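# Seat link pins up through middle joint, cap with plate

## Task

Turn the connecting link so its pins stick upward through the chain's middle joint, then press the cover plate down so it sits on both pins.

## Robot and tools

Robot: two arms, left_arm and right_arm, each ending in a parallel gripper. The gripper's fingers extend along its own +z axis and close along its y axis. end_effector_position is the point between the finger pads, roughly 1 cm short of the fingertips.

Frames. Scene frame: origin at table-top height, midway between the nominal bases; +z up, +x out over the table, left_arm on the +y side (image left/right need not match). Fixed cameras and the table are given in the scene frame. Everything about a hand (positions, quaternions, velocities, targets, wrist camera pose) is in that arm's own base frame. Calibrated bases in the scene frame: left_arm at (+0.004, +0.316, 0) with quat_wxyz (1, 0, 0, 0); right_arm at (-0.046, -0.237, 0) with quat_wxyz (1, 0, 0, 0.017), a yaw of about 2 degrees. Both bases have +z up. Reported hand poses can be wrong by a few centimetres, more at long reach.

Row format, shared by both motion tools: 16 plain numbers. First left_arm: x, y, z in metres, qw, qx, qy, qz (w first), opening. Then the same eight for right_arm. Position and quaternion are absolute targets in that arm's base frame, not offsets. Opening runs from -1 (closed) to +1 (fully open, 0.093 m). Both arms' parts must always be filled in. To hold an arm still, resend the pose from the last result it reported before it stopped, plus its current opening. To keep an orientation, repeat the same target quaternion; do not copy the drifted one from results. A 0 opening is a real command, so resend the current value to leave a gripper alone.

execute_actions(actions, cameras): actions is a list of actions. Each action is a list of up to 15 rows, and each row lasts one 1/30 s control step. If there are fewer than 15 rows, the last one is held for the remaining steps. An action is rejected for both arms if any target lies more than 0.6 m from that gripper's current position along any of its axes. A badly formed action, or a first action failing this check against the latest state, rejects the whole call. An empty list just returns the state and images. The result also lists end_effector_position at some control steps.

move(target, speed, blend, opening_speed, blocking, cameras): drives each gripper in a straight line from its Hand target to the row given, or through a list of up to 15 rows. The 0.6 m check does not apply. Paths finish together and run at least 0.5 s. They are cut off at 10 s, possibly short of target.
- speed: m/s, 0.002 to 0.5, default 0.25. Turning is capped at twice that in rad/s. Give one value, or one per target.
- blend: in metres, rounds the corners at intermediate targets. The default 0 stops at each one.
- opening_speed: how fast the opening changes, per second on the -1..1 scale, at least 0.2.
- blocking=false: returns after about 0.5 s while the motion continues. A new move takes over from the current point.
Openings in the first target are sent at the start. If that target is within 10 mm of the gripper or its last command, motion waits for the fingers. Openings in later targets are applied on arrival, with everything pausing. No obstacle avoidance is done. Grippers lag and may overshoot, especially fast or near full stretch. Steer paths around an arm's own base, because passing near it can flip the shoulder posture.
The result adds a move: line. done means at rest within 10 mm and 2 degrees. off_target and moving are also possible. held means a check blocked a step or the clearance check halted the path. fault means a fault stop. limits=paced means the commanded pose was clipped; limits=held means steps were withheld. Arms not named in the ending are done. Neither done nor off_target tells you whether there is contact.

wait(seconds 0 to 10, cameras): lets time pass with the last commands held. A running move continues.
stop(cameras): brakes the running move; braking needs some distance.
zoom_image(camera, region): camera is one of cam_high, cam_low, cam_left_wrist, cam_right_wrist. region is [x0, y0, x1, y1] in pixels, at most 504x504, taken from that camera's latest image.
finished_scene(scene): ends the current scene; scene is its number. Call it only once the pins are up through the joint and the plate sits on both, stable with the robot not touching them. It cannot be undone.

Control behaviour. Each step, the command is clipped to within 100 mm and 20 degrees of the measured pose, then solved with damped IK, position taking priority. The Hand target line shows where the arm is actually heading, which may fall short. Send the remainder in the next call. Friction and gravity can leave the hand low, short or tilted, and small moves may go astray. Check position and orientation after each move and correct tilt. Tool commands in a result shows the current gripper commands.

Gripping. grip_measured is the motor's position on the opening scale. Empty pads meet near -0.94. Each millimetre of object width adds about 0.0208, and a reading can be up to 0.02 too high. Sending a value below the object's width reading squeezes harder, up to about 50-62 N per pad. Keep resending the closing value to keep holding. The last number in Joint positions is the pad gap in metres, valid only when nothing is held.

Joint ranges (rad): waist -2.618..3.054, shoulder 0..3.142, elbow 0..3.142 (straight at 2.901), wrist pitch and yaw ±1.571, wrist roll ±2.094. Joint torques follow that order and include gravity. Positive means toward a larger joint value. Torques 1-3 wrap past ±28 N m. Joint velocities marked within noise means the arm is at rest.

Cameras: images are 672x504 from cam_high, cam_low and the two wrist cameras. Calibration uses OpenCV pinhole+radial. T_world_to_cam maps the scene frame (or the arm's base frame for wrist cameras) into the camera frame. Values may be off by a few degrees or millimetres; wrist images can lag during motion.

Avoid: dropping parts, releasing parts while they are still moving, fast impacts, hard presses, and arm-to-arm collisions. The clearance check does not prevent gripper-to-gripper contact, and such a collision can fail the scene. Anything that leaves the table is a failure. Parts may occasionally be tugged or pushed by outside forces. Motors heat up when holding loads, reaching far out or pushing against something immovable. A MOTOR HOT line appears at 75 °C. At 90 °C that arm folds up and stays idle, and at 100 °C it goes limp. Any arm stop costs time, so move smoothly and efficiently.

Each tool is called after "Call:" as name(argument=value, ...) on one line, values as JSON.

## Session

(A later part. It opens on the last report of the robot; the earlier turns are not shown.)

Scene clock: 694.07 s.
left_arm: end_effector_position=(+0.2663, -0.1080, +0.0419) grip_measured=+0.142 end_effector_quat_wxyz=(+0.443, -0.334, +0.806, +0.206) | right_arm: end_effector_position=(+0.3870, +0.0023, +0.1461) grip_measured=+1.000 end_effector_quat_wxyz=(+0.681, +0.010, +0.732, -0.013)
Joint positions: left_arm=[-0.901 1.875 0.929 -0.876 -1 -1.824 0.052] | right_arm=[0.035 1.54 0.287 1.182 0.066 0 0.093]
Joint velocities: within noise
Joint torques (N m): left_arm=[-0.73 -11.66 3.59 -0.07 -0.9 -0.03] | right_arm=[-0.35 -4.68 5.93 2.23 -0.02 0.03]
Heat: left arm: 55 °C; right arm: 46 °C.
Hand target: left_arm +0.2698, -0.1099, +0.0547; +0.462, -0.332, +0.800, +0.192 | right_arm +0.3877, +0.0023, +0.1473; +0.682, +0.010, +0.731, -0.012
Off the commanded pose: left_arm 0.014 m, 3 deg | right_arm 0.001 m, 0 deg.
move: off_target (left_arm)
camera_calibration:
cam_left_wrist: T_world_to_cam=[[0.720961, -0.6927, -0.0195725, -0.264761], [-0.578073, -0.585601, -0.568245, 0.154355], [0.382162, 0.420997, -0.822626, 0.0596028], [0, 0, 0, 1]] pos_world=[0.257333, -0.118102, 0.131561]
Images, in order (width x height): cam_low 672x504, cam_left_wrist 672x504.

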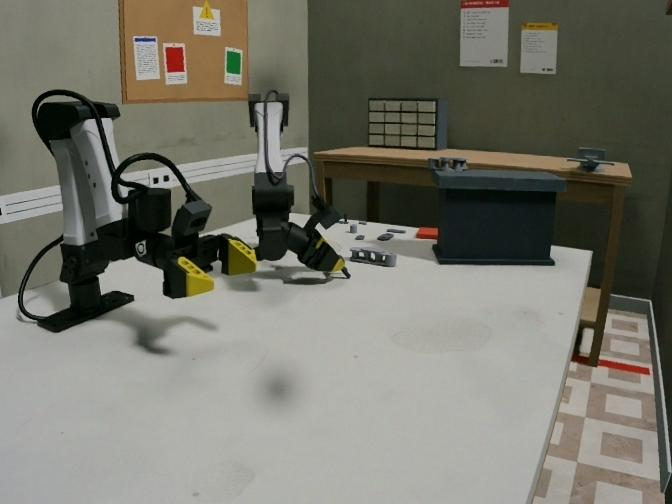

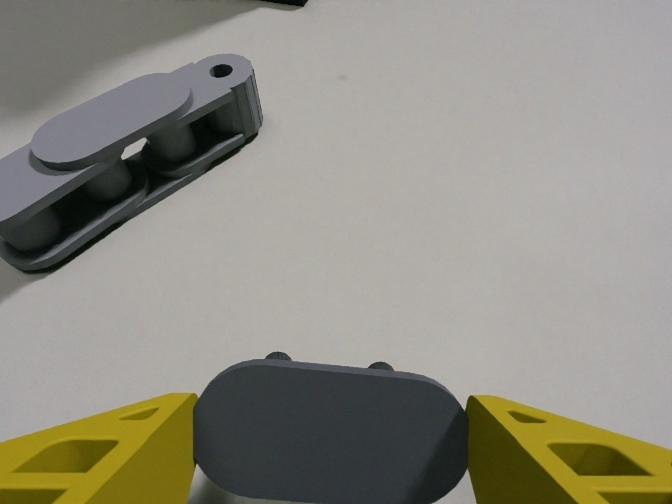

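Call:
execute_actions(actions=[])

Scene clock: 736.13 s.
left_arm: end_effector_position=(+0.2663, -0.1080, +0.0419) grip_measured=+0.142 end_effector_quat_wxyz=(+0.443, -0.333, +0.806, +0.206) | right_arm: end_effector_position=(+0.3870, +0.0023, +0.1461) grip_measured=+1.000 end_effector_quat_wxyz=(+0.681, +0.010, +0.732, -0.013)
Joint positions: left_arm=[-0.901 1.875 0.928 -0.875 -1.001 -1.823 0.052] | right_arm=[0.035 1.54 0.287 1.182 0.066 0 0.093]
Joint velocities: within noise
Joint torques (N m): left_arm=[-0.75 -11.66 3.6 -0.06 -0.89 -0.07] | right_arm=[-0.69 -4.68 5.71 2.26 -0.07 0]
Heat: left arm: 52 °C; right arm: 46 °C.
Hand target: left_arm +0.2698, -0.1099, +0.0547; +0.462, -0.332, +0.800, +0.192 | right_arm +0.3877, +0.0023, +0.1473; +0.682, +0.010, +0.731, -0.012
Tool commands: left_gripper/opening=+0.1 right_gripper/opening=+1.0
Off the commanded pose: left_arm 0.014 m, 3 deg | right_arm 0.001 m, 0 deg.
camera_calibration:
cam_left_wrist: T_world_to_cam=[[0.720619, -0.693048, -0.0197947, -0.264716], [-0.578335, -0.585105, -0.56849, 0.154495], [0.382409, 0.421113, -0.822452, 0.0594939], [0, 0, 0, 1]] pos_world=[0.257359, -0.118118, 0.13152]
cam_right_wrist: T_world_to_cam=[[-0.045857, -0.998945, 0.00257864, 0.0196591], [-0.496914, 0.0205716, -0.867556, 0.356285], [0.866587, -0.0410648, -0.497333, -0.181183], [0, 0, 0, 1]] pos_world=[0.334955, 0.00486878, 0.218938]

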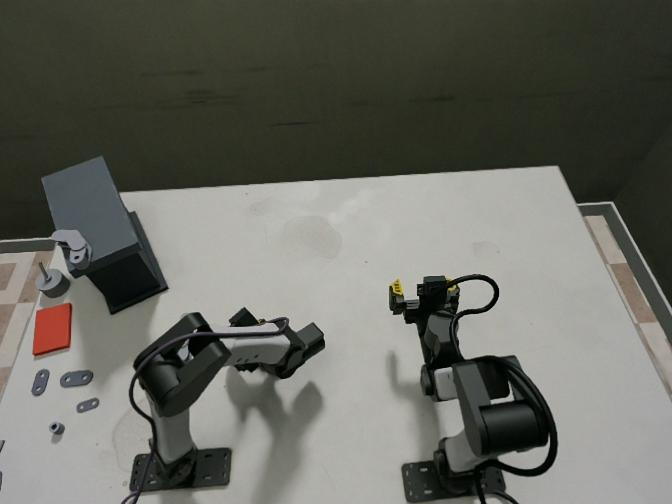

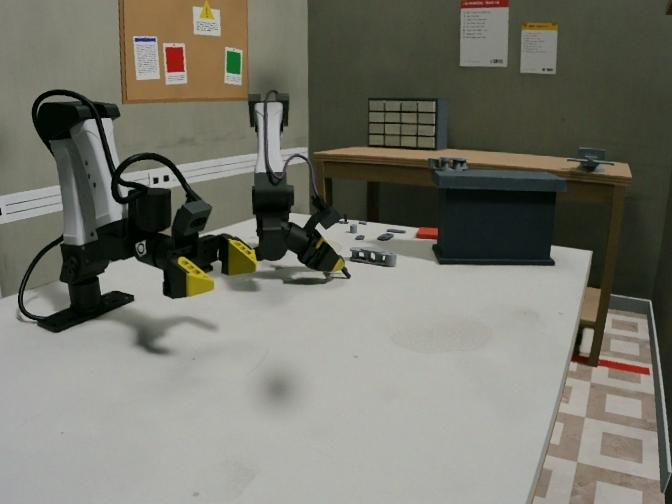

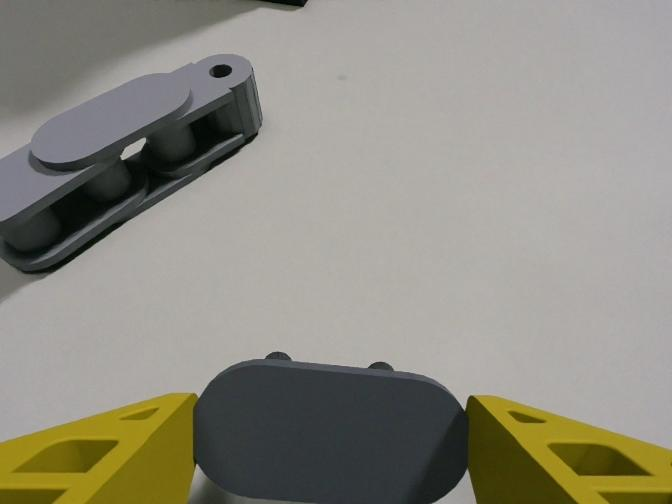

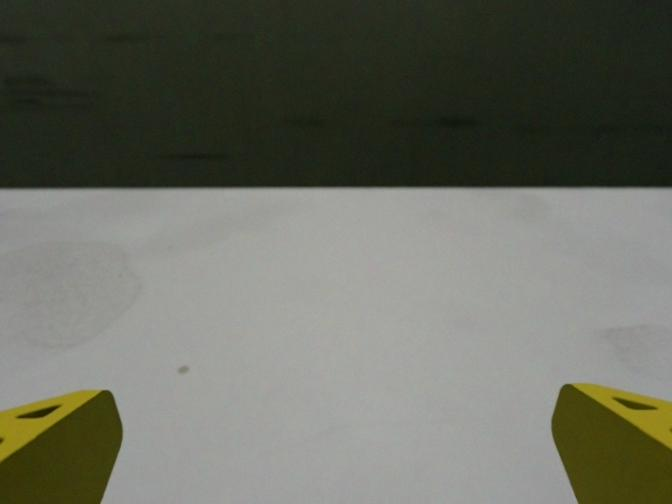

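Call:
zoom_image(camera="cam_low", region=[230, 180, 430, 330])

Call:
move(target=[0.268,-0.112,0.045, 0.4619,-0.3314,0.8001,0.1913, 0.1, 0.3877,0.0023,0.1473, 0.682,0.010,0.731,-0.012, 1.0], speed=0.05, cameras=["cam_low","cam_left_wrist"])

Call:
zoom_image(camera="cam_low", region=[230, 180, 430, 330])

Scaled by 2.520 from the camera's 672x504 image, which has a finer 960x720 frame.

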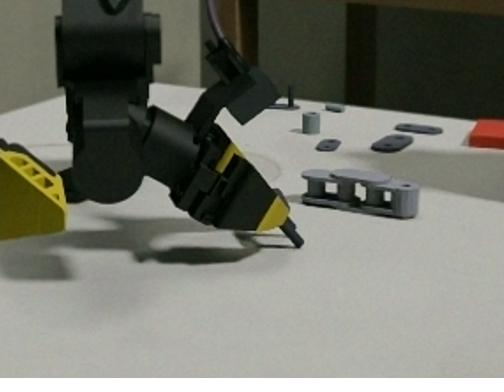

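Scene clock: 770.80 s.
left_arm: end_effector_position=(+0.2689, -0.1101, +0.0450) grip_measured=+0.102 end_effector_quat_wxyz=(+0.459, -0.330, +0.801, +0.199) | right_arm: end_effector_position=(+0.3870, +0.0023, +0.1461) grip_measured=+1.000 end_effector_quat_wxyz=(+0.681, +0.010, +0.732, -0.013)
Joint positions: left_arm=[-0.909 1.871 0.92 -0.853 -1.031 -1.822 0.05] | right_arm=[0.035 1.54 0.287 1.182 0.066 0 0.093]
Joint velocities: within noise
Joint torques (N m): left_arm=[-0.98 -8.2 3.51 -0.01 -0.58 -0.26] | right_arm=[-0.24 -4.9 5.61 2.18 -0.02 -0.03]
Heat: left arm: 53 °C; right arm: 47 °C.
Hand target: left_arm +0.2680, -0.1120, +0.0451; +0.462, -0.331, +0.800, +0.191 | right_arm +0.3877, +0.0023, +0.1473; +0.682, +0.010, +0.731, -0.012
Off the commanded pose: left_arm 0.002 m, 1 deg | right_arm 0.001 m, 0 deg.
move: done
camera_calibration:
cam_left_wrist: T_world_to_cam=[[0.710153, -0.704047, 0.000832319, -0.267327], [-0.567941, -0.573564, -0.590311, 0.15599], [0.416084, 0.418739, -0.807175, 0.0519123], [0, 0, 0, 1]] pos_world=[0.256836, -0.120478, 0.134208]
Images, in order (width x height): cam_low 672x504, cam_left_wrist 672x504.

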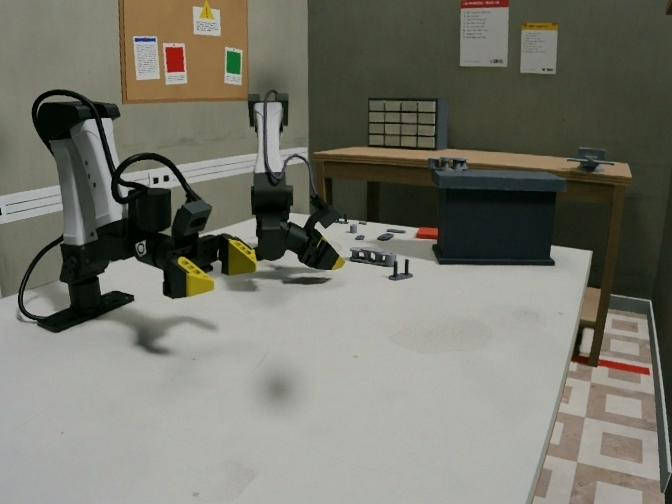

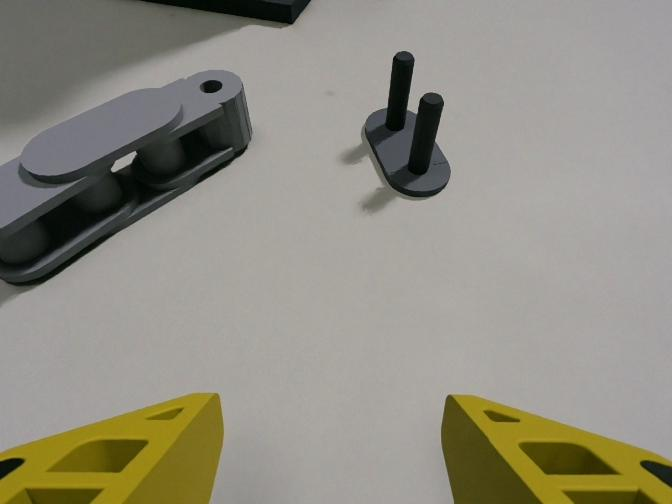

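Scaled by 2.520 from the camera's 672x504 image, which has a finer 960x720 frame.

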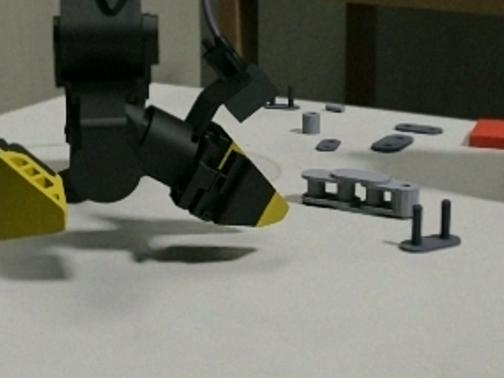

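Call:
move(target=[[0.26,-0.10,0.15, 0.4619,-0.3314,0.8001,0.1913, 0.1, 0.3877,0.0023,0.1473, 0.682,0.010,0.731,-0.012, 1.0],[0.28,0.02,0.33, 0.2576,-0.13,0.95,0.07, 0.6, 0.3877,0.0023,0.1473, 0.682,0.010,0.731,-0.012, 1.0],[0.31,0.15,0.34, 0.2511,-0.2337,0.9372,0.0626, 0.6, 0.3877,0.0023,0.1473, 0.682,0.010,0.731,-0.012, 1.0]], blend=0.04, cameras=["cam_low","cam_left_wrist"])

Call:
zoom_image(camera="cam_low", region=[330, 130, 630, 330])

Scene clock: 827.47 s.
left_arm: end_effector_position=(+0.3074, +0.1497, +0.3347) grip_measured=+0.598 end_effector_quat_wxyz=(+0.243, -0.238, +0.938, +0.067) | right_arm: end_effector_position=(+0.3870, +0.0023, +0.1461) grip_measured=+1.000 end_effector_quat_wxyz=(+0.681, +0.010, +0.732, -0.013)
Joint positions: left_arm=[0.433 1.636 2.133 -1.56 -0.042 -0.054 0.074] | right_arm=[0.035 1.54 0.287 1.182 0.066 0 0.093]
Joint velocities: within noise
Joint torques (N m): left_arm=[0.36 -5.38 7.17 1.23 0.17 -0.08] | right_arm=[-0.28 -4.7 5.67 2.2 -0.05 -0.03]
Heat: left arm: 49 °C; right arm: 47 °C.
Hand target: left_arm +0.3099, +0.1499, +0.3399; +0.251, -0.234, +0.937, +0.063 | right_arm +0.3877, +0.0023, +0.1473; +0.682, +0.010, +0.731, -0.012
Off the commanded pose: left_arm 0.006 m, 1 deg | right_arm 0.001 m, 0 deg.
move: done; blend cut to 0 m at target 2
camera_calibration:
cam_left_wrist: T_world_to_cam=[[0.486789, -0.873507, 0.00475303, -0.0191801], [-0.869471, -0.485049, -0.0935319, 0.411028], [0.0840062, 0.0413977, -0.995605, 0.382567], [0, 0, 0, 1]] pos_world=[0.334576, 0.166778, 0.419421]
Images, in order (width x height): cam_low 672x504, cam_left_wrist 672x504.

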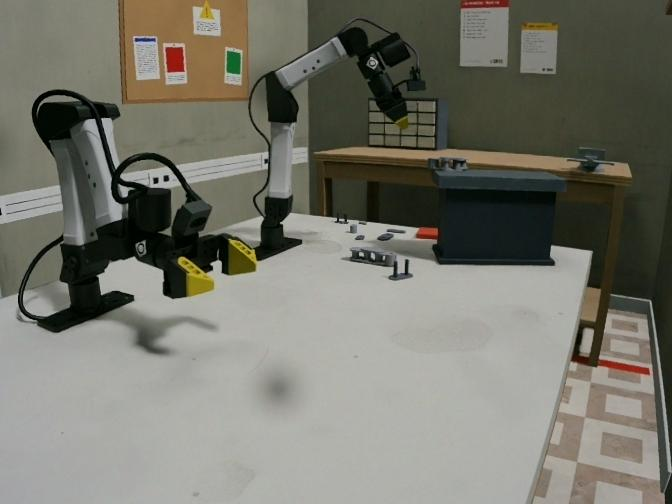

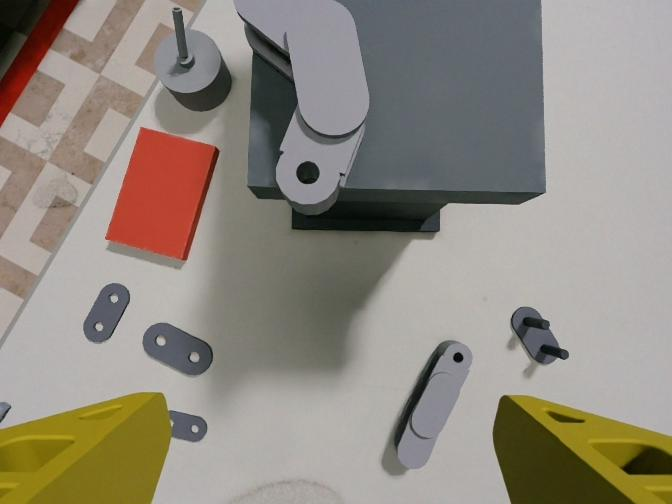

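Scaled by 1.680 from the camera's 672x504 image, which has a finer 960x720 frame.

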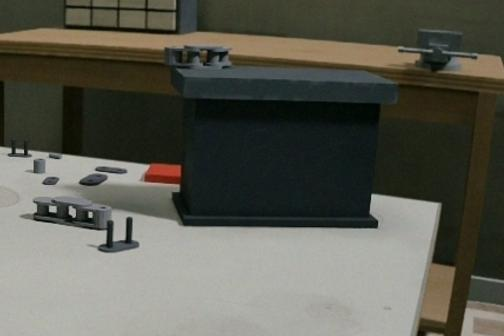

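Call:
move(target=[[0.40,0.203,0.31, 0.1964,-0.1701,0.9650,0.0346, 0.3, 0.3877,0.0023,0.1473, 0.682,0.010,0.731,-0.012, 1.0]], speed=0.15, cameras=["cam_low","cam_left_wrist"])

Call:
zoom_image(camera="cam_low", region=[380, 100, 530, 200])

Scene clock: 852.43 s.
left_arm: end_effector_position=(+0.3968, +0.2009, +0.3034) grip_measured=+0.302 end_effector_quat_wxyz=(+0.239, -0.173, +0.954, +0.054) | right_arm: end_effector_position=(+0.3870, +0.0023, +0.1461) grip_measured=+1.000 end_effector_quat_wxyz=(+0.681, +0.010, +0.732, -0.013)
Joint positions: left_arm=[0.484 2.057 2.555 -1.575 0.039 0.114 0.06] | right_arm=[0.035 1.54 0.287 1.182 0.066 0 0.093]
Joint velocities: within noise
Joint torques (N m): left_arm=[0.57 -9.4 7.1 1.31 0.22 -0.07] | right_arm=[-0.28 -4.74 5.87 2.23 0 -0.03]
Heat: left arm: 47 °C; right arm: 47 °C.
Hand target: left_arm +0.3996, +0.2029, +0.3094; +0.253, -0.169, +0.951, +0.052 | right_arm +0.3877, +0.0023, +0.1473; +0.682, +0.010, +0.731, -0.012
Off the commanded pose: left_arm 0.008 m, 6 deg | right_arm 0.001 m, 0 deg.
joint read past its limit (left arm) — joint 4 (wrist pitch), lower limit.
joint sent to its limit (left arm) — joint 4 (wrist pitch), lower limit. The joint targets are off in orientation, not in position.
move: off_target (left_arm)
camera_calibration:
cam_left_wrist: T_world_to_cam=[[0.364527, -0.93118, -0.00479353, 0.0451267], [-0.928379, -0.363021, -0.0795574, 0.505255], [0.0723421, 0.033451, -0.996819, 0.348368], [0, 0, 0, 1]] pos_world=[0.427416, 0.213786, 0.387673]
Images, in order (width x height): cam_low 672x504, cam_left_wrist 672x504.

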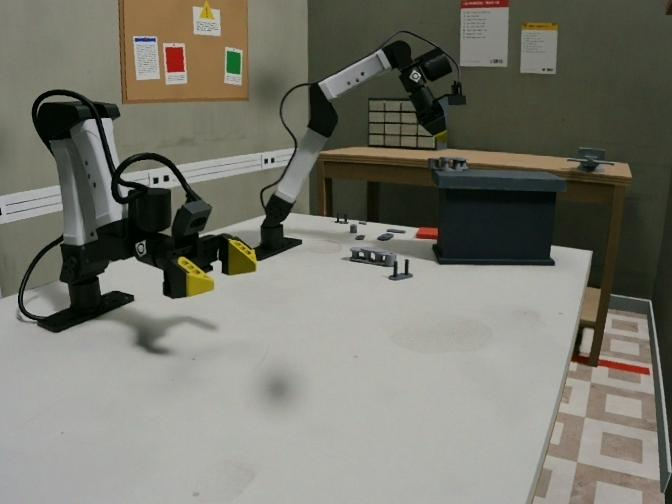

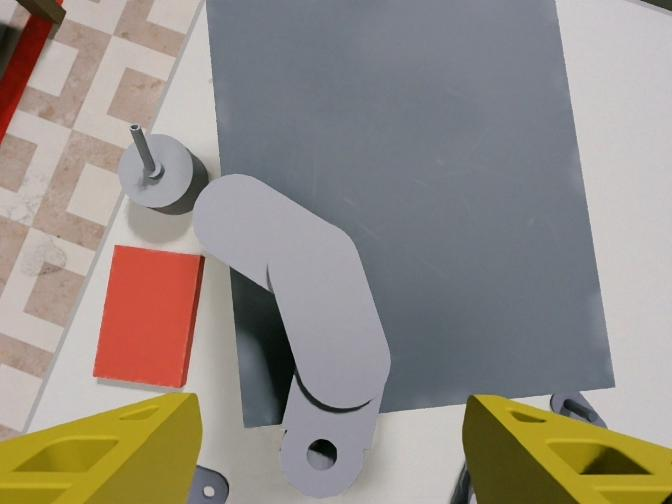

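Scaled by 3.360 from the camera's 672x504 image, which has a finer 960x720 frame.

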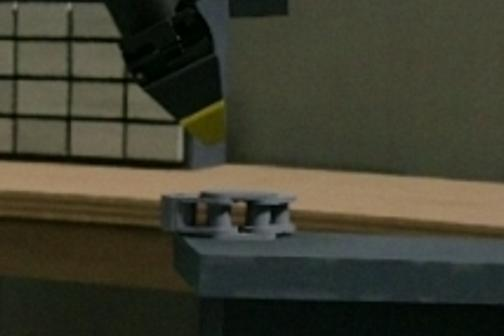

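Call:
move(target=[[0.406,0.205,0.252, 0.1964,-0.1701,0.9650,0.0346, 0.3, 0.3877,0.0023,0.1473, 0.682,0.010,0.731,-0.012, 1.0]], speed=0.08, cameras=["cam_low","cam_left_wrist"])

Call:
zoom_image(camera="cam_low", region=[380, 100, 530, 200])

Scene clock: 868.17 s.
left_arm: end_effector_position=(+0.4021, +0.2036, +0.2538) grip_measured=+0.302 end_effector_quat_wxyz=(+0.190, -0.175, +0.965, +0.039) | right_arm: end_effector_position=(+0.3870, +0.0023, +0.1461) grip_measured=+1.000 end_effector_quat_wxyz=(+0.681, +0.010, +0.732, -0.013)
Joint positions: left_arm=[0.484 2.057 2.363 -1.488 0.04 0.118 0.06] | right_arm=[0.035 1.54 0.287 1.182 0.066 0 0.093]
Joint velocities: within noise
Joint torques (N m): left_arm=[0.24 -10.33 4.68 1.29 0.17 -0.07] | right_arm=[-0.51 -4.6 5.74 2.23 -0.02 -0.01]
Heat: left arm: 48 °C; right arm: 47 °C.
Hand target: left_arm +0.4059, +0.2051, +0.2520; +0.196, -0.170, +0.965, +0.035 | right_arm +0.3877, +0.0023, +0.1473; +0.682, +0.010, +0.731, -0.012
Off the commanded pose: left_arm 0.005 m, 1 deg | right_arm 0.001 m, 0 deg.
move: done
camera_calibration:
cam_left_wrist: T_world_to_cam=[[0.3612, -0.932471, 0.00567079, 0.0444285], [-0.932254, -0.360966, 0.0245939, 0.481946], [-0.0208862, -0.0141699, -0.999681, 0.346412], [0, 0, 0, 1]] pos_world=[0.440484, 0.220303, 0.334197]
Images, in order (width x height): cam_low 672x504, cam_left_wrist 672x504.

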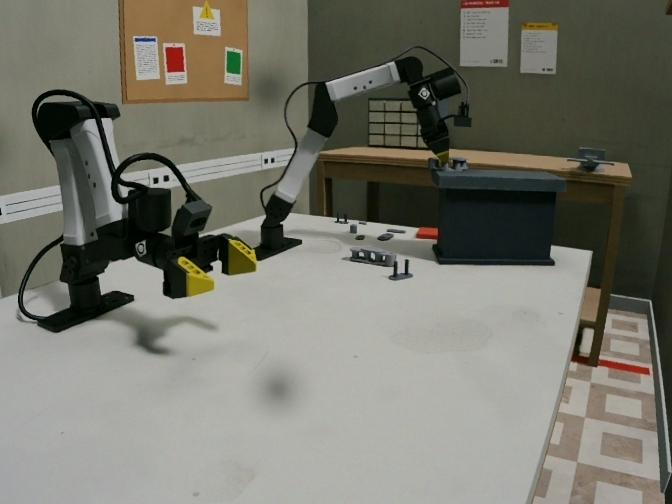

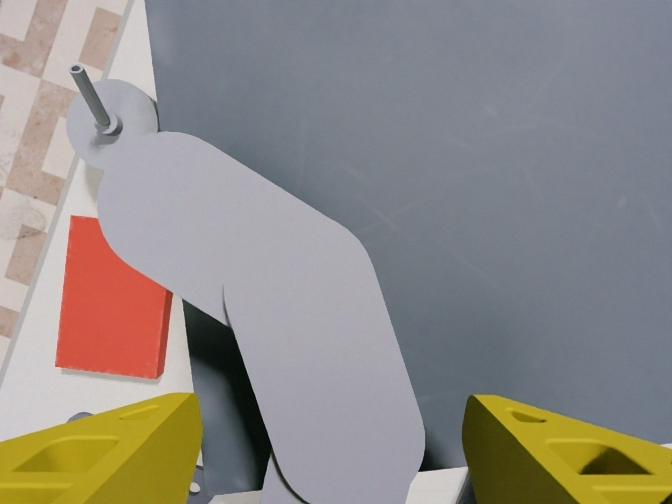

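Scaled by 3.360 from the camera's 672x504 image, which has a finer 960x720 frame.

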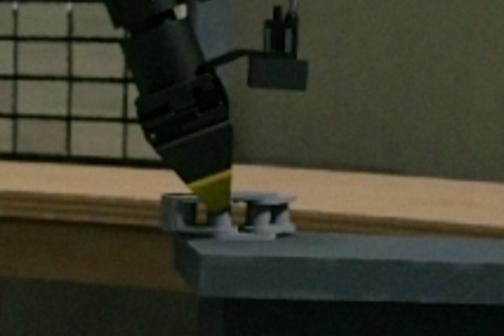

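Call:
move(target=[[0.406,0.205,0.243, 0.1964,-0.1701,0.9650,0.0346, 0.3, 0.3877,0.0023,0.1473, 0.682,0.010,0.731,-0.012, 1.0]], speed=0.05, cameras=["cam_low"])

Call:
zoom_image(camera="cam_low", region=[380, 100, 530, 200])

Scene clock: 874.33 s.
left_arm: end_effector_position=(+0.4058, +0.2055, +0.2329) grip_measured=+0.302 end_effector_quat_wxyz=(+0.178, -0.175, +0.968, +0.034) | right_arm: end_effector_position=(+0.3870, +0.0023, +0.1461) grip_measured=+1.000 end_effector_quat_wxyz=(+0.681, +0.010, +0.732, -0.013)
Joint positions: left_arm=[0.484 2.057 2.279 -1.431 0.04 0.118 0.06] | right_arm=[0.035 1.54 0.287 1.182 0.066 0 0.093]
Joint velocities: within noise
Joint torques (N m): left_arm=[0.25 -13.56 4.64 1.22 0.16 -0.07] | right_arm=[-0.32 -4.74 5.85 2.18 -0.03 0.02]
Heat: left arm: 49 °C; right arm: 47 °C.
Hand target: left_arm +0.4059, +0.2051, +0.2430; +0.196, -0.170, +0.965, +0.035 | right_arm +0.3877, +0.0023, +0.1473; +0.682, +0.010, +0.731, -0.012
Off the commanded pose: left_arm 0.010 m, 2 deg | right_arm 0.001 m, 0 deg.
move: done
Images, in order (width x height): cam_low 672x504.

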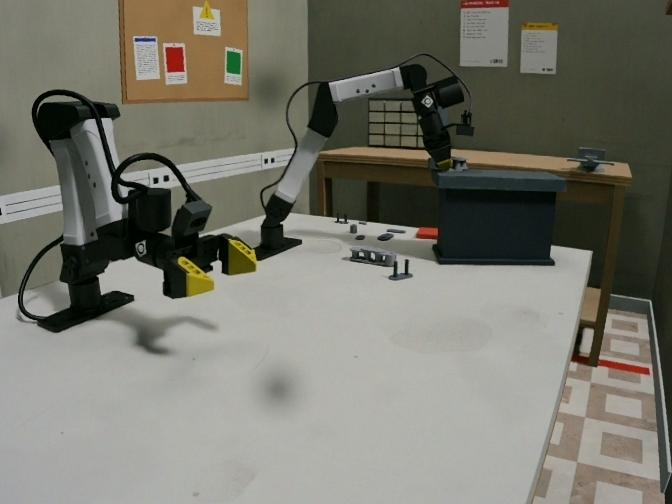

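Scaled by 3.360 from the camera's 672x504 image, which has a finer 960x720 frame.

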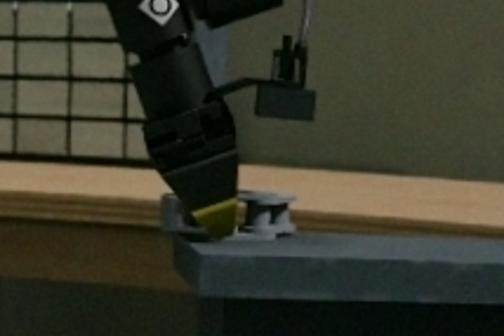

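Call:
move(target=[[0.404,0.205,0.262, 0.1964,-0.1701,0.9650,0.0346, 0.3, 0.3877,0.0023,0.1473, 0.682,0.010,0.731,-0.012, 1.0]], speed=0.05, cameras=["cam_low"])

Call:
zoom_image(camera="cam_low", region=[380, 100, 530, 200])

Scene clock: 882.37 s.
left_arm: end_effector_position=(+0.4011, +0.2030, +0.2590) grip_measured=+0.302 end_effector_quat_wxyz=(+0.190, -0.174, +0.966, +0.038) | right_arm: end_effector_position=(+0.3870, +0.0023, +0.1461) grip_measured=+1.000 end_effector_quat_wxyz=(+0.681, +0.010, +0.732, -0.013)
Joint positions: left_arm=[0.484 2.073 2.414 -1.524 0.04 0.12 0.06] | right_arm=[0.035 1.54 0.287 1.182 0.066 0 0.093]
Joint velocities: within noise
Joint torques (N m): left_arm=[0.51 -9.39 7.62 1.08 0.18 -0.06] | right_arm=[-0.46 -4.89 5.85 2.2 -0.08 -0.02]
Heat: left arm: 52 °C; right arm: 47 °C.
Hand target: left_arm +0.4038, +0.2050, +0.2621; +0.197, -0.170, +0.965, +0.035 | right_arm +0.3877, +0.0023, +0.1473; +0.682, +0.010, +0.731, -0.012
Off the commanded pose: left_arm 0.005 m, 1 deg | right_arm 0.001 m, 0 deg.
move: done
Images, in order (width x height): cam_low 672x504.

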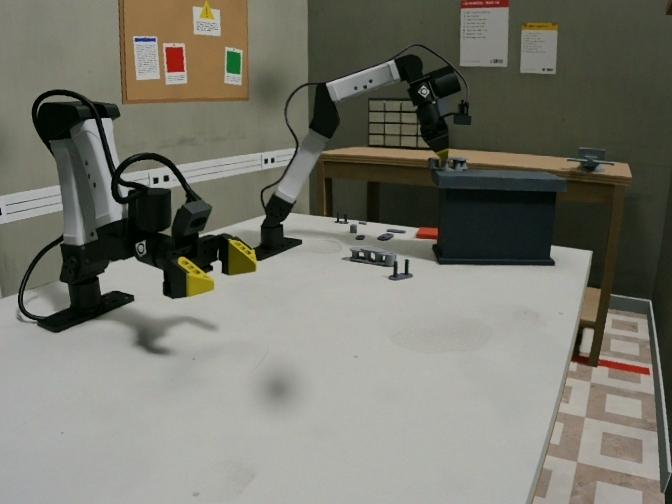

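Scaled by 3.360 from the camera's 672x504 image, which has a finer 960x720 frame.

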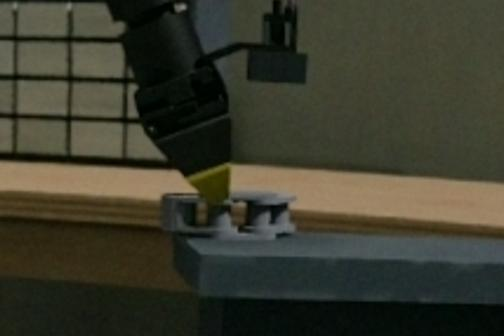

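Call:
move(target=[[0.404,0.205,0.249, 0.1964,-0.1701,0.9650,0.0346, 0.3, 0.3877,0.0023,0.1473, 0.682,0.010,0.731,-0.012, 1.0]], speed=0.05, cameras=[])

Scene clock: 887.40 s.
left_arm: end_effector_position=(+0.4049, +0.2050, +0.2344) grip_measured=+0.302 end_effector_quat_wxyz=(+0.172, -0.174, +0.969, +0.033) | right_arm: end_effector_position=(+0.3870, +0.0023, +0.1461) grip_measured=+1.000 end_effector_quat_wxyz=(+0.681, +0.010, +0.732, -0.013)
Joint positions: left_arm=[0.484 2.073 2.316 -1.463 0.04 0.121 0.06] | right_arm=[0.035 1.54 0.287 1.182 0.066 0 0.093]
Joint velocities: within noise
Joint torques (N m): left_arm=[0.47 -14.53 4.77 1.26 0.17 -0.06] | right_arm=[-0.27 -4.86 5.93 2.21 -0.09 0.02]
Heat: left arm: 52 °C; right arm: 47 °C.
Hand target: left_arm +0.4038, +0.2050, +0.2490; +0.196, -0.170, +0.965, +0.035 | right_arm +0.3877, +0.0023, +0.1473; +0.682, +0.010, +0.731, -0.012
Off the commanded pose: left_arm 0.015 m, 3 deg | right_arm 0.001 m, 0 deg.
move: off_target (left_arm)
No camera images: "cameras" was empty.

Call:
move(target=[[0.404,0.205,0.257, 0.1964,-0.1701,0.9650,0.0346, 0.3, 0.3877,0.0023,0.1473, 0.682,0.010,0.731,-0.012, 1.0]], speed=0.05, cameras=[])

Scene clock: 893.87 s.
left_arm: end_effector_position=(+0.4036, +0.2043, +0.2439) grip_measured=+0.302 end_effector_quat_wxyz=(+0.179, -0.174, +0.968, +0.035) | right_arm: end_effector_position=(+0.3870, +0.0023, +0.1461) grip_measured=+1.000 end_effector_quat_wxyz=(+0.681, +0.010, +0.732, -0.013)
Joint positions: left_arm=[0.484 2.073 2.354 -1.487 0.04 0.121 0.06] | right_arm=[0.035 1.54 0.287 1.182 0.066 0 0.093]
Joint velocities: within noise
Joint torques (N m): left_arm=[0.49 -11.84 7.79 1.04 0.17 -0.07] | right_arm=[-0.36 -4.68 5.76 2.16 -0.02 -0.02]
Heat: left arm: 55 °C; right arm: 47 °C.
Hand target: left_arm +0.4037, +0.2050, +0.2569; +0.197, -0.170, +0.965, +0.035 | right_arm +0.3877, +0.0023, +0.1473; +0.682, +0.010, +0.731, -0.012
Off the commanded pose: left_arm 0.013 m, 2 deg | right_arm 0.001 m, 0 deg.
move: off_target (left_arm)
No camera images: "cameras" was empty.

Call:
move(target=[0.404,0.205,0.257, 0.1964,-0.1701,0.9650,0.0346, -0.64, 0.3877,0.0023,0.1473, 0.682,0.010,0.731,-0.012, 1.0], opening_speed=1.0, cameras=["cam_left_wrist","cam_low"])

Call:
zoom_image(camera="cam_low", region=[380, 100, 530, 200])

Scene clock: 899.90 s.
left_arm: end_effector_position=(+0.4033, +0.2037, +0.2437) grip_measured=-0.457 end_effector_quat_wxyz=(+0.178, -0.173, +0.968, +0.034) | right_arm: end_effector_position=(+0.3870, +0.0023, +0.1461) grip_measured=+1.000 end_effector_quat_wxyz=(+0.681, +0.010, +0.732, -0.013)
Joint positions: left_arm=[0.484 2.073 2.354 -1.489 0.043 0.122 0.023] | right_arm=[0.035 1.54 0.287 1.182 0.066 0 0.093]
Joint velocities: within noise
Joint torques (N m): left_arm=[0.49 -11.84 7.83 1 0.15 -0.09] | right_arm=[-0.39 -4.81 5.76 2.18 0 -0.03]
Heat: left arm: 56 °C; right arm: 47 °C.
Hand target: left_arm +0.4037, +0.2049, +0.2570; +0.197, -0.170, +0.965, +0.035 | right_arm +0.3877, +0.0023, +0.1473; +0.682, +0.010, +0.731, -0.012
Off the commanded pose: left_arm 0.013 m, 2 deg | right_arm 0.001 m, 0 deg.
move: off_target (left_arm)
camera_calibration:
cam_left_wrist: T_world_to_cam=[[0.356698, -0.934165, 0.0100903, 0.0451863], [-0.933174, -0.355767, 0.0511509, 0.476201], [-0.0441937, -0.0276614, -0.99864, 0.348214], [0, 0, 0, 1]] pos_world=[0.443649, 0.22126, 0.322926]
Images, in order (width x height): cam_low 672x504, cam_left_wrist 672x504.

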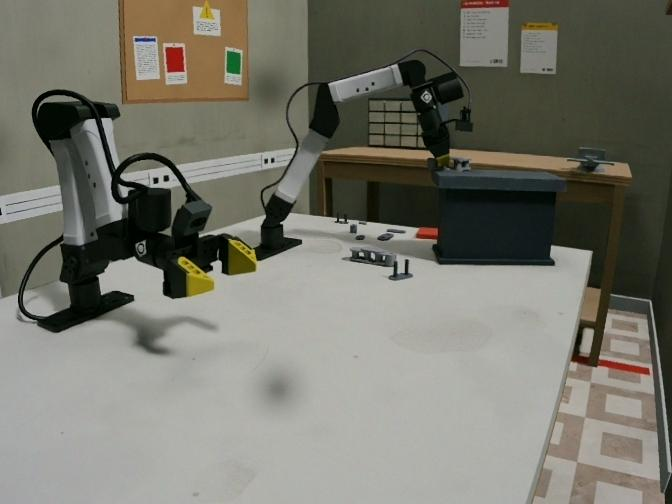

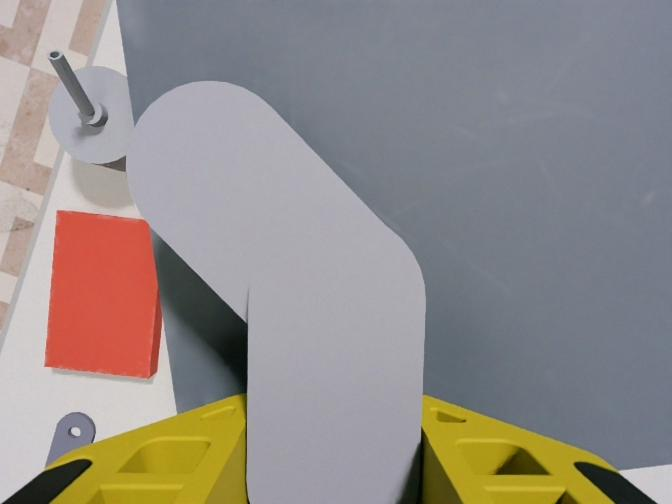

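Scaled by 3.360 from the camera's 672x504 image, which has a finer 960x720 frame.

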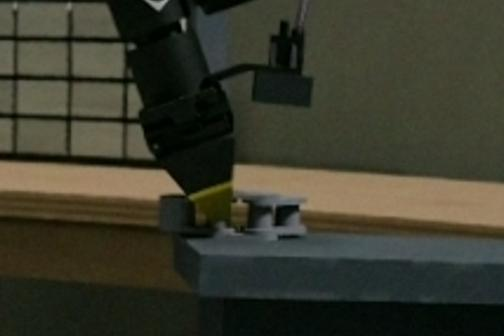

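Call:
move(target=[[0.395,0.202,0.33, 0.1964,-0.1701,0.9650,0.0346, -0.64, 0.3877,0.0023,0.1473, 0.682,0.010,0.731,-0.012, 1.0],[0.31,0.12,0.33, 0.1696,-0.3951,0.8939,0.0822, -0.64, 0.3877,0.0023,0.1473, 0.682,0.010,0.731,-0.012, 1.0],[0.30,-0.10,0.18, 0.1446,-0.5986,0.7801,0.1109, -0.64, 0.3877,0.0023,0.1473, 0.682,0.010,0.731,-0.012, 1.0]], speed=0.15, blend=[0.02,0.04,0], cameras=["cam_left_wrist","cam_low","cam_high"])

Call:
zoom_image(camera="cam_low", region=[230, 130, 430, 280])

Scene clock: 924.53 s.
left_arm: end_effector_position=(+0.2968, -0.1038, +0.1748) grip_measured=-0.457 end_effector_quat_wxyz=(+0.129, -0.597, +0.785, +0.103) | right_arm: end_effector_position=(+0.3870, +0.0023, +0.1461) grip_measured=+1.000 end_effector_quat_wxyz=(+0.681, +0.010, +0.732, -0.013)
Joint positions: left_arm=[-0.506 1.804 1.712 -1.567 -0.32 -1.819 0.023] | right_arm=[0.035 1.54 0.287 1.182 0.066 0 0.093]
Joint velocities: within noise
Joint torques (N m): left_arm=[-0.39 -8.77 5.93 0.07 -0.6 -0.27] | right_arm=[-0.14 -4.75 5.79 2.21 -0.04 0.03]
Heat: left arm: 58 °C; right arm: 47 °C.
Hand target: left_arm +0.2999, -0.1000, +0.1798; +0.147, -0.598, +0.781, +0.105 | right_arm +0.3877, +0.0023, +0.1473; +0.682, +0.010, +0.731, -0.012
Off the commanded pose: left_arm 0.007 m, 2 deg | right_arm 0.001 m, 0 deg.
joint sent to its limit (left arm) — joint 4 (wrist pitch), lower limit. The joint targets still meet the commanded pose.
move: done
camera_calibration:
cam_left_wrist: T_world_to_cam=[[0.966498, -0.256614, 0.00549545, -0.313191], [-0.256165, -0.963019, 0.0835116, 0.00131519], [-0.0161381, -0.0821216, -0.996492, 0.251876], [0, 0, 0, 1]] pos_world=[0.307101, -0.0584184, 0.252603]
Images, in order (width x height): cam_high 672x504, cam_low 672x504, cam_left_wrist 672x504.

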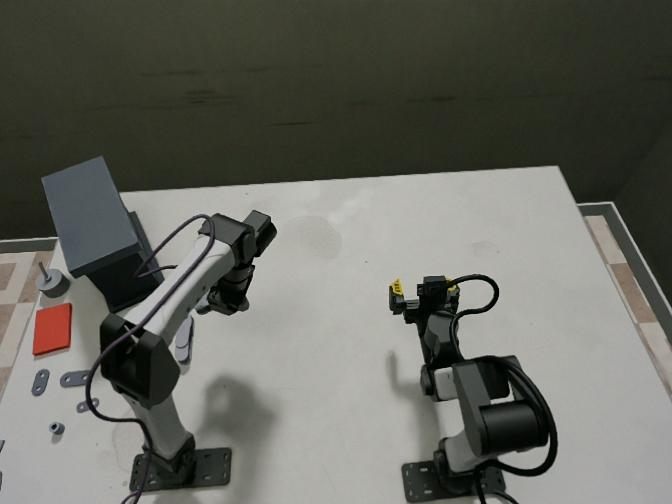

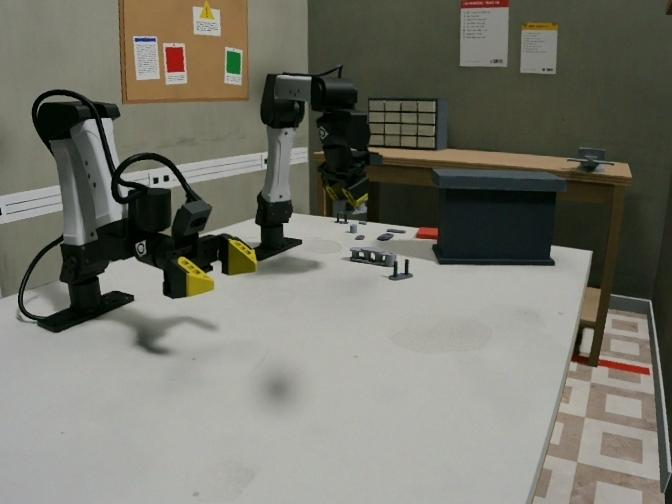

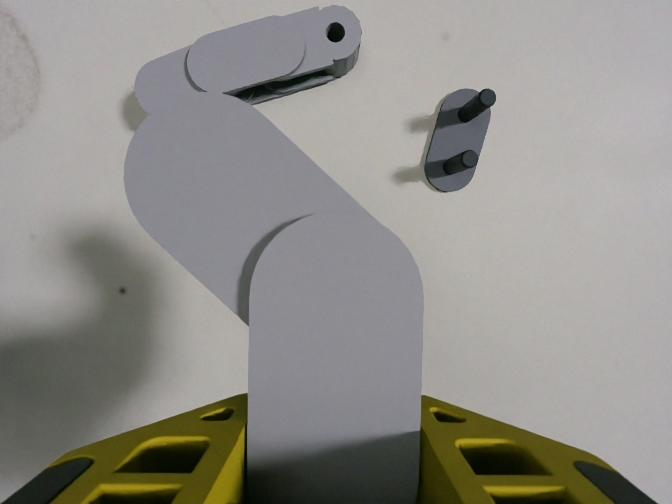

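Scaled by 2.520 from the camera's 672x504 image, which has a finer 960x720 frame.

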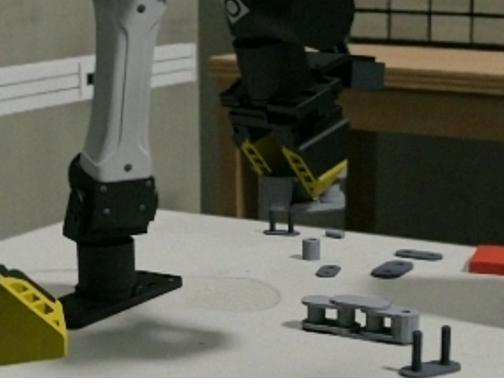

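Call:
move(target=[[0.30,-0.10,0.04, 0.1446,-0.5986,0.7801,0.1109, -0.64, 0.3877,0.0023,0.1473, 0.682,0.010,0.731,-0.012, 1.0]], speed=0.12, cameras=["cam_left_wrist","cam_low"])

Call:
zoom_image(camera="cam_low", region=[230, 180, 430, 330])

Scene clock: 933.77 s.
left_arm: end_effector_position=(+0.2967, -0.1037, +0.0374) grip_measured=-0.457 end_effector_quat_wxyz=(+0.128, -0.598, +0.784, +0.107) | right_arm: end_effector_position=(+0.3870, +0.0023, +0.1461) grip_measured=+1.000 end_effector_quat_wxyz=(+0.681, +0.010, +0.732, -0.013)
Joint positions: left_arm=[-0.506 1.874 1.247 -1.04 -0.321 -1.825 0.023] | right_arm=[0.035 1.54 0.287 1.182 0.066 0 0.093]
Joint velocities: within noise
Joint torques (N m): left_arm=[-0.39 -8.88 5.19 0.11 -0.59 -0.27] | right_arm=[-0.29 -4.88 5.79 2.21 -0.05 0.04]
Heat: left arm: 56 °C; right arm: 47 °C.
Hand target: left_arm +0.3000, -0.1001, +0.0401; +0.144, -0.599, +0.780, +0.111 | right_arm +0.3877, +0.0023, +0.1473; +0.682, +0.010, +0.731, -0.012
Off the commanded pose: left_arm 0.006 m, 2 deg | right_arm 0.001 m, 0 deg.
move: done
camera_calibration:
cam_left_wrist: T_world_to_cam=[[0.967875, -0.251427, -0.0017822, -0.311885], [-0.250466, -0.964751, 0.0807615, 0.0111252], [-0.022025, -0.0777207, -0.996732, 0.117146], [0, 0, 0, 1]] pos_world=[0.307232, -0.0585784, 0.115309]
Images, in order (width x height): cam_low 672x504, cam_left_wrist 672x504.

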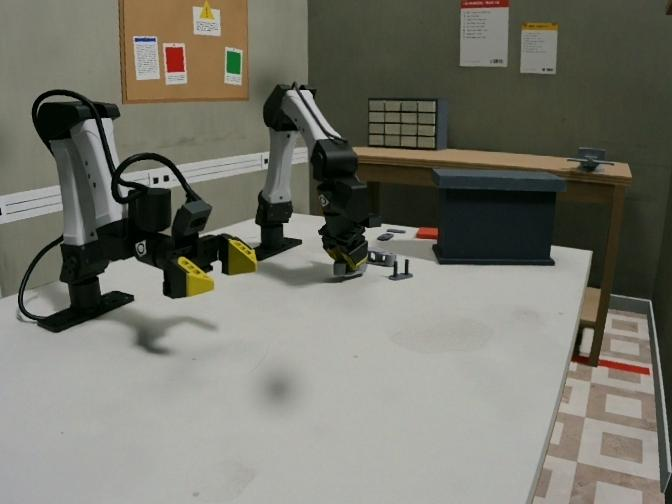

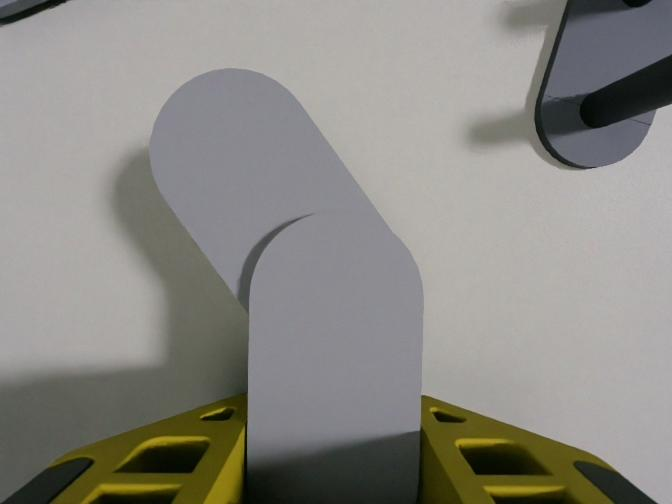

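Scaled by 2.520 from the camera's 672x504 image, which has a finer 960x720 frame.

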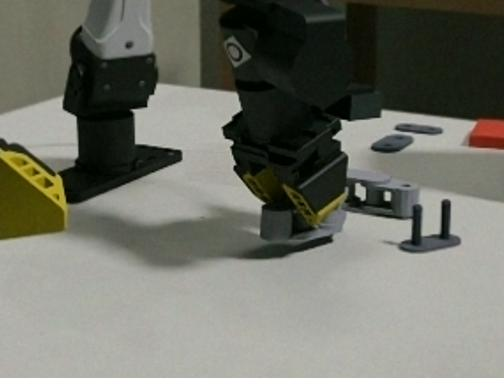

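Call:
move(target=[[0.30,-0.10,0.02, 0.1446,-0.5986,0.7801,0.1109, -0.64, 0.3877,0.0023,0.1473, 0.682,0.010,0.731,-0.012, 1.0]], speed=0.06, cameras=["cam_low"])

Call:
zoom_image(camera="cam_low", region=[280, 210, 430, 310])

Scene clock: 939.57 s.
left_arm: end_effector_position=(+0.2964, -0.1016, +0.0242) grip_measured=-0.457 end_effector_quat_wxyz=(+0.133, -0.598, +0.783, +0.110) | right_arm: end_effector_position=(+0.3870, +0.0023, +0.1461) grip_measured=+1.000 end_effector_quat_wxyz=(+0.681, +0.010, +0.732, -0.013)
Joint positions: left_arm=[-0.506 1.892 1.211 -0.988 -0.332 -1.827 0.023] | right_arm=[0.035 1.54 0.287 1.182 0.066 0 0.093]
Joint velocities: within noise
Joint torques (N m): left_arm=[-0.35 -7.58 4.42 0.33 -0.52 -0.21] | right_arm=[-0.32 -4.71 5.61 2.2 0 0.02]
Heat: left arm: 55 °C; right arm: 47 °C.
Hand target: left_arm +0.2999, -0.1001, +0.0201; +0.144, -0.599, +0.780, +0.111 | right_arm +0.3877, +0.0023, +0.1473; +0.682, +0.010, +0.731, -0.012
Off the commanded pose: left_arm 0.006 m, 1 deg | right_arm 0.001 m, 0 deg.
move: done
Images, in order (width x height): cam_low 672x504.

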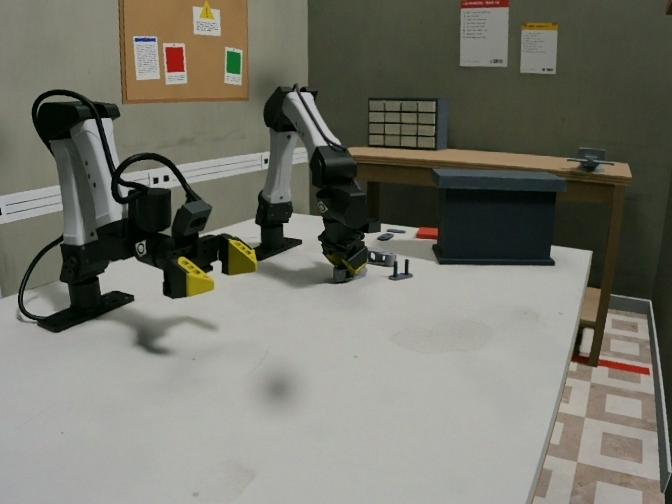

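Scaled by 3.360 from the camera's 672x504 image, which has a finer 960x720 frame.

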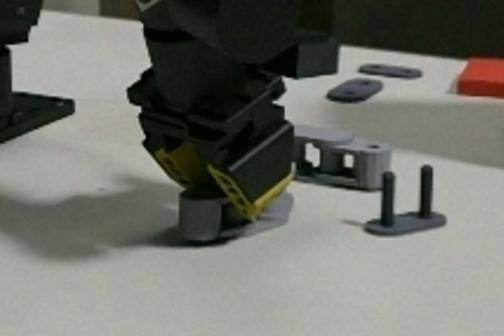

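Call:
move(target=[[0.30,-0.10,0.008, 0.1446,-0.5986,0.7801,0.1109, -0.64, 0.3877,0.0023,0.1473, 0.682,0.010,0.731,-0.012, 1.0]], speed=0.04, cameras=["cam_low"])

Call:
zoom_image(camera="cam_low", region=[280, 210, 430, 310])

Scene clock: 944.77 s.
left_arm: end_effector_position=(+0.2973, -0.1007, +0.0224) grip_measured=-0.457 end_effector_quat_wxyz=(+0.138, -0.597, +0.782, +0.109) | right_arm: end_effector_position=(+0.3870, +0.0023, +0.1461) grip_measured=+1.000 end_effector_quat_wxyz=(+0.681, +0.010, +0.732, -0.013)
Joint positions: left_arm=[-0.508 1.892 1.201 -0.972 -0.342 -1.828 0.023] | right_arm=[0.035 1.54 0.287 1.182 0.066 0 0.093]
Joint velocities: within noise
Joint torques (N m): left_arm=[-0.23 -5.63 3.11 0.63 -0.39 -0.25] | right_arm=[-0.39 -5 5.71 2.16 -0.02 0.03]
Heat: left arm: 54 °C; right arm: 47 °C.
Hand target: left_arm +0.2993, -0.0998, +0.0086; +0.144, -0.599, +0.780, +0.111 | right_arm +0.3877, +0.0023, +0.1473; +0.682, +0.010, +0.731, -0.012
Off the commanded pose: left_arm 0.015 m, 1 deg | right_arm 0.001 m, 0 deg.
move: off_target (left_arm)
Images, in order (width x height): cam_low 672x504.

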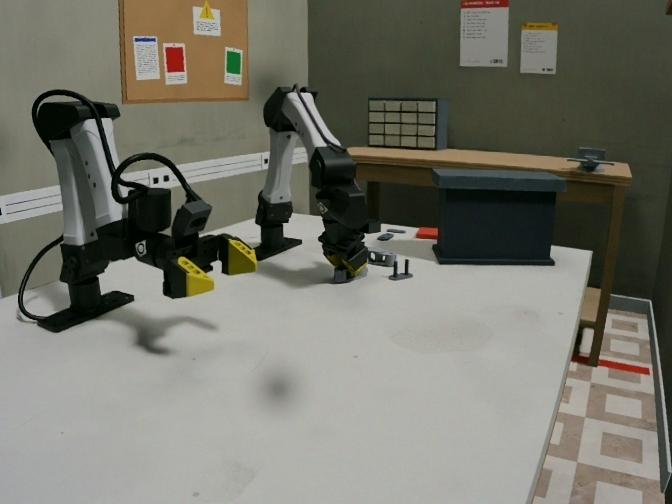

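Scaled by 3.360 from the camera's 672x504 image, which has a finer 960x720 frame.

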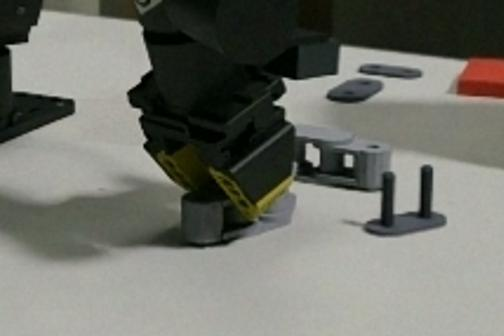

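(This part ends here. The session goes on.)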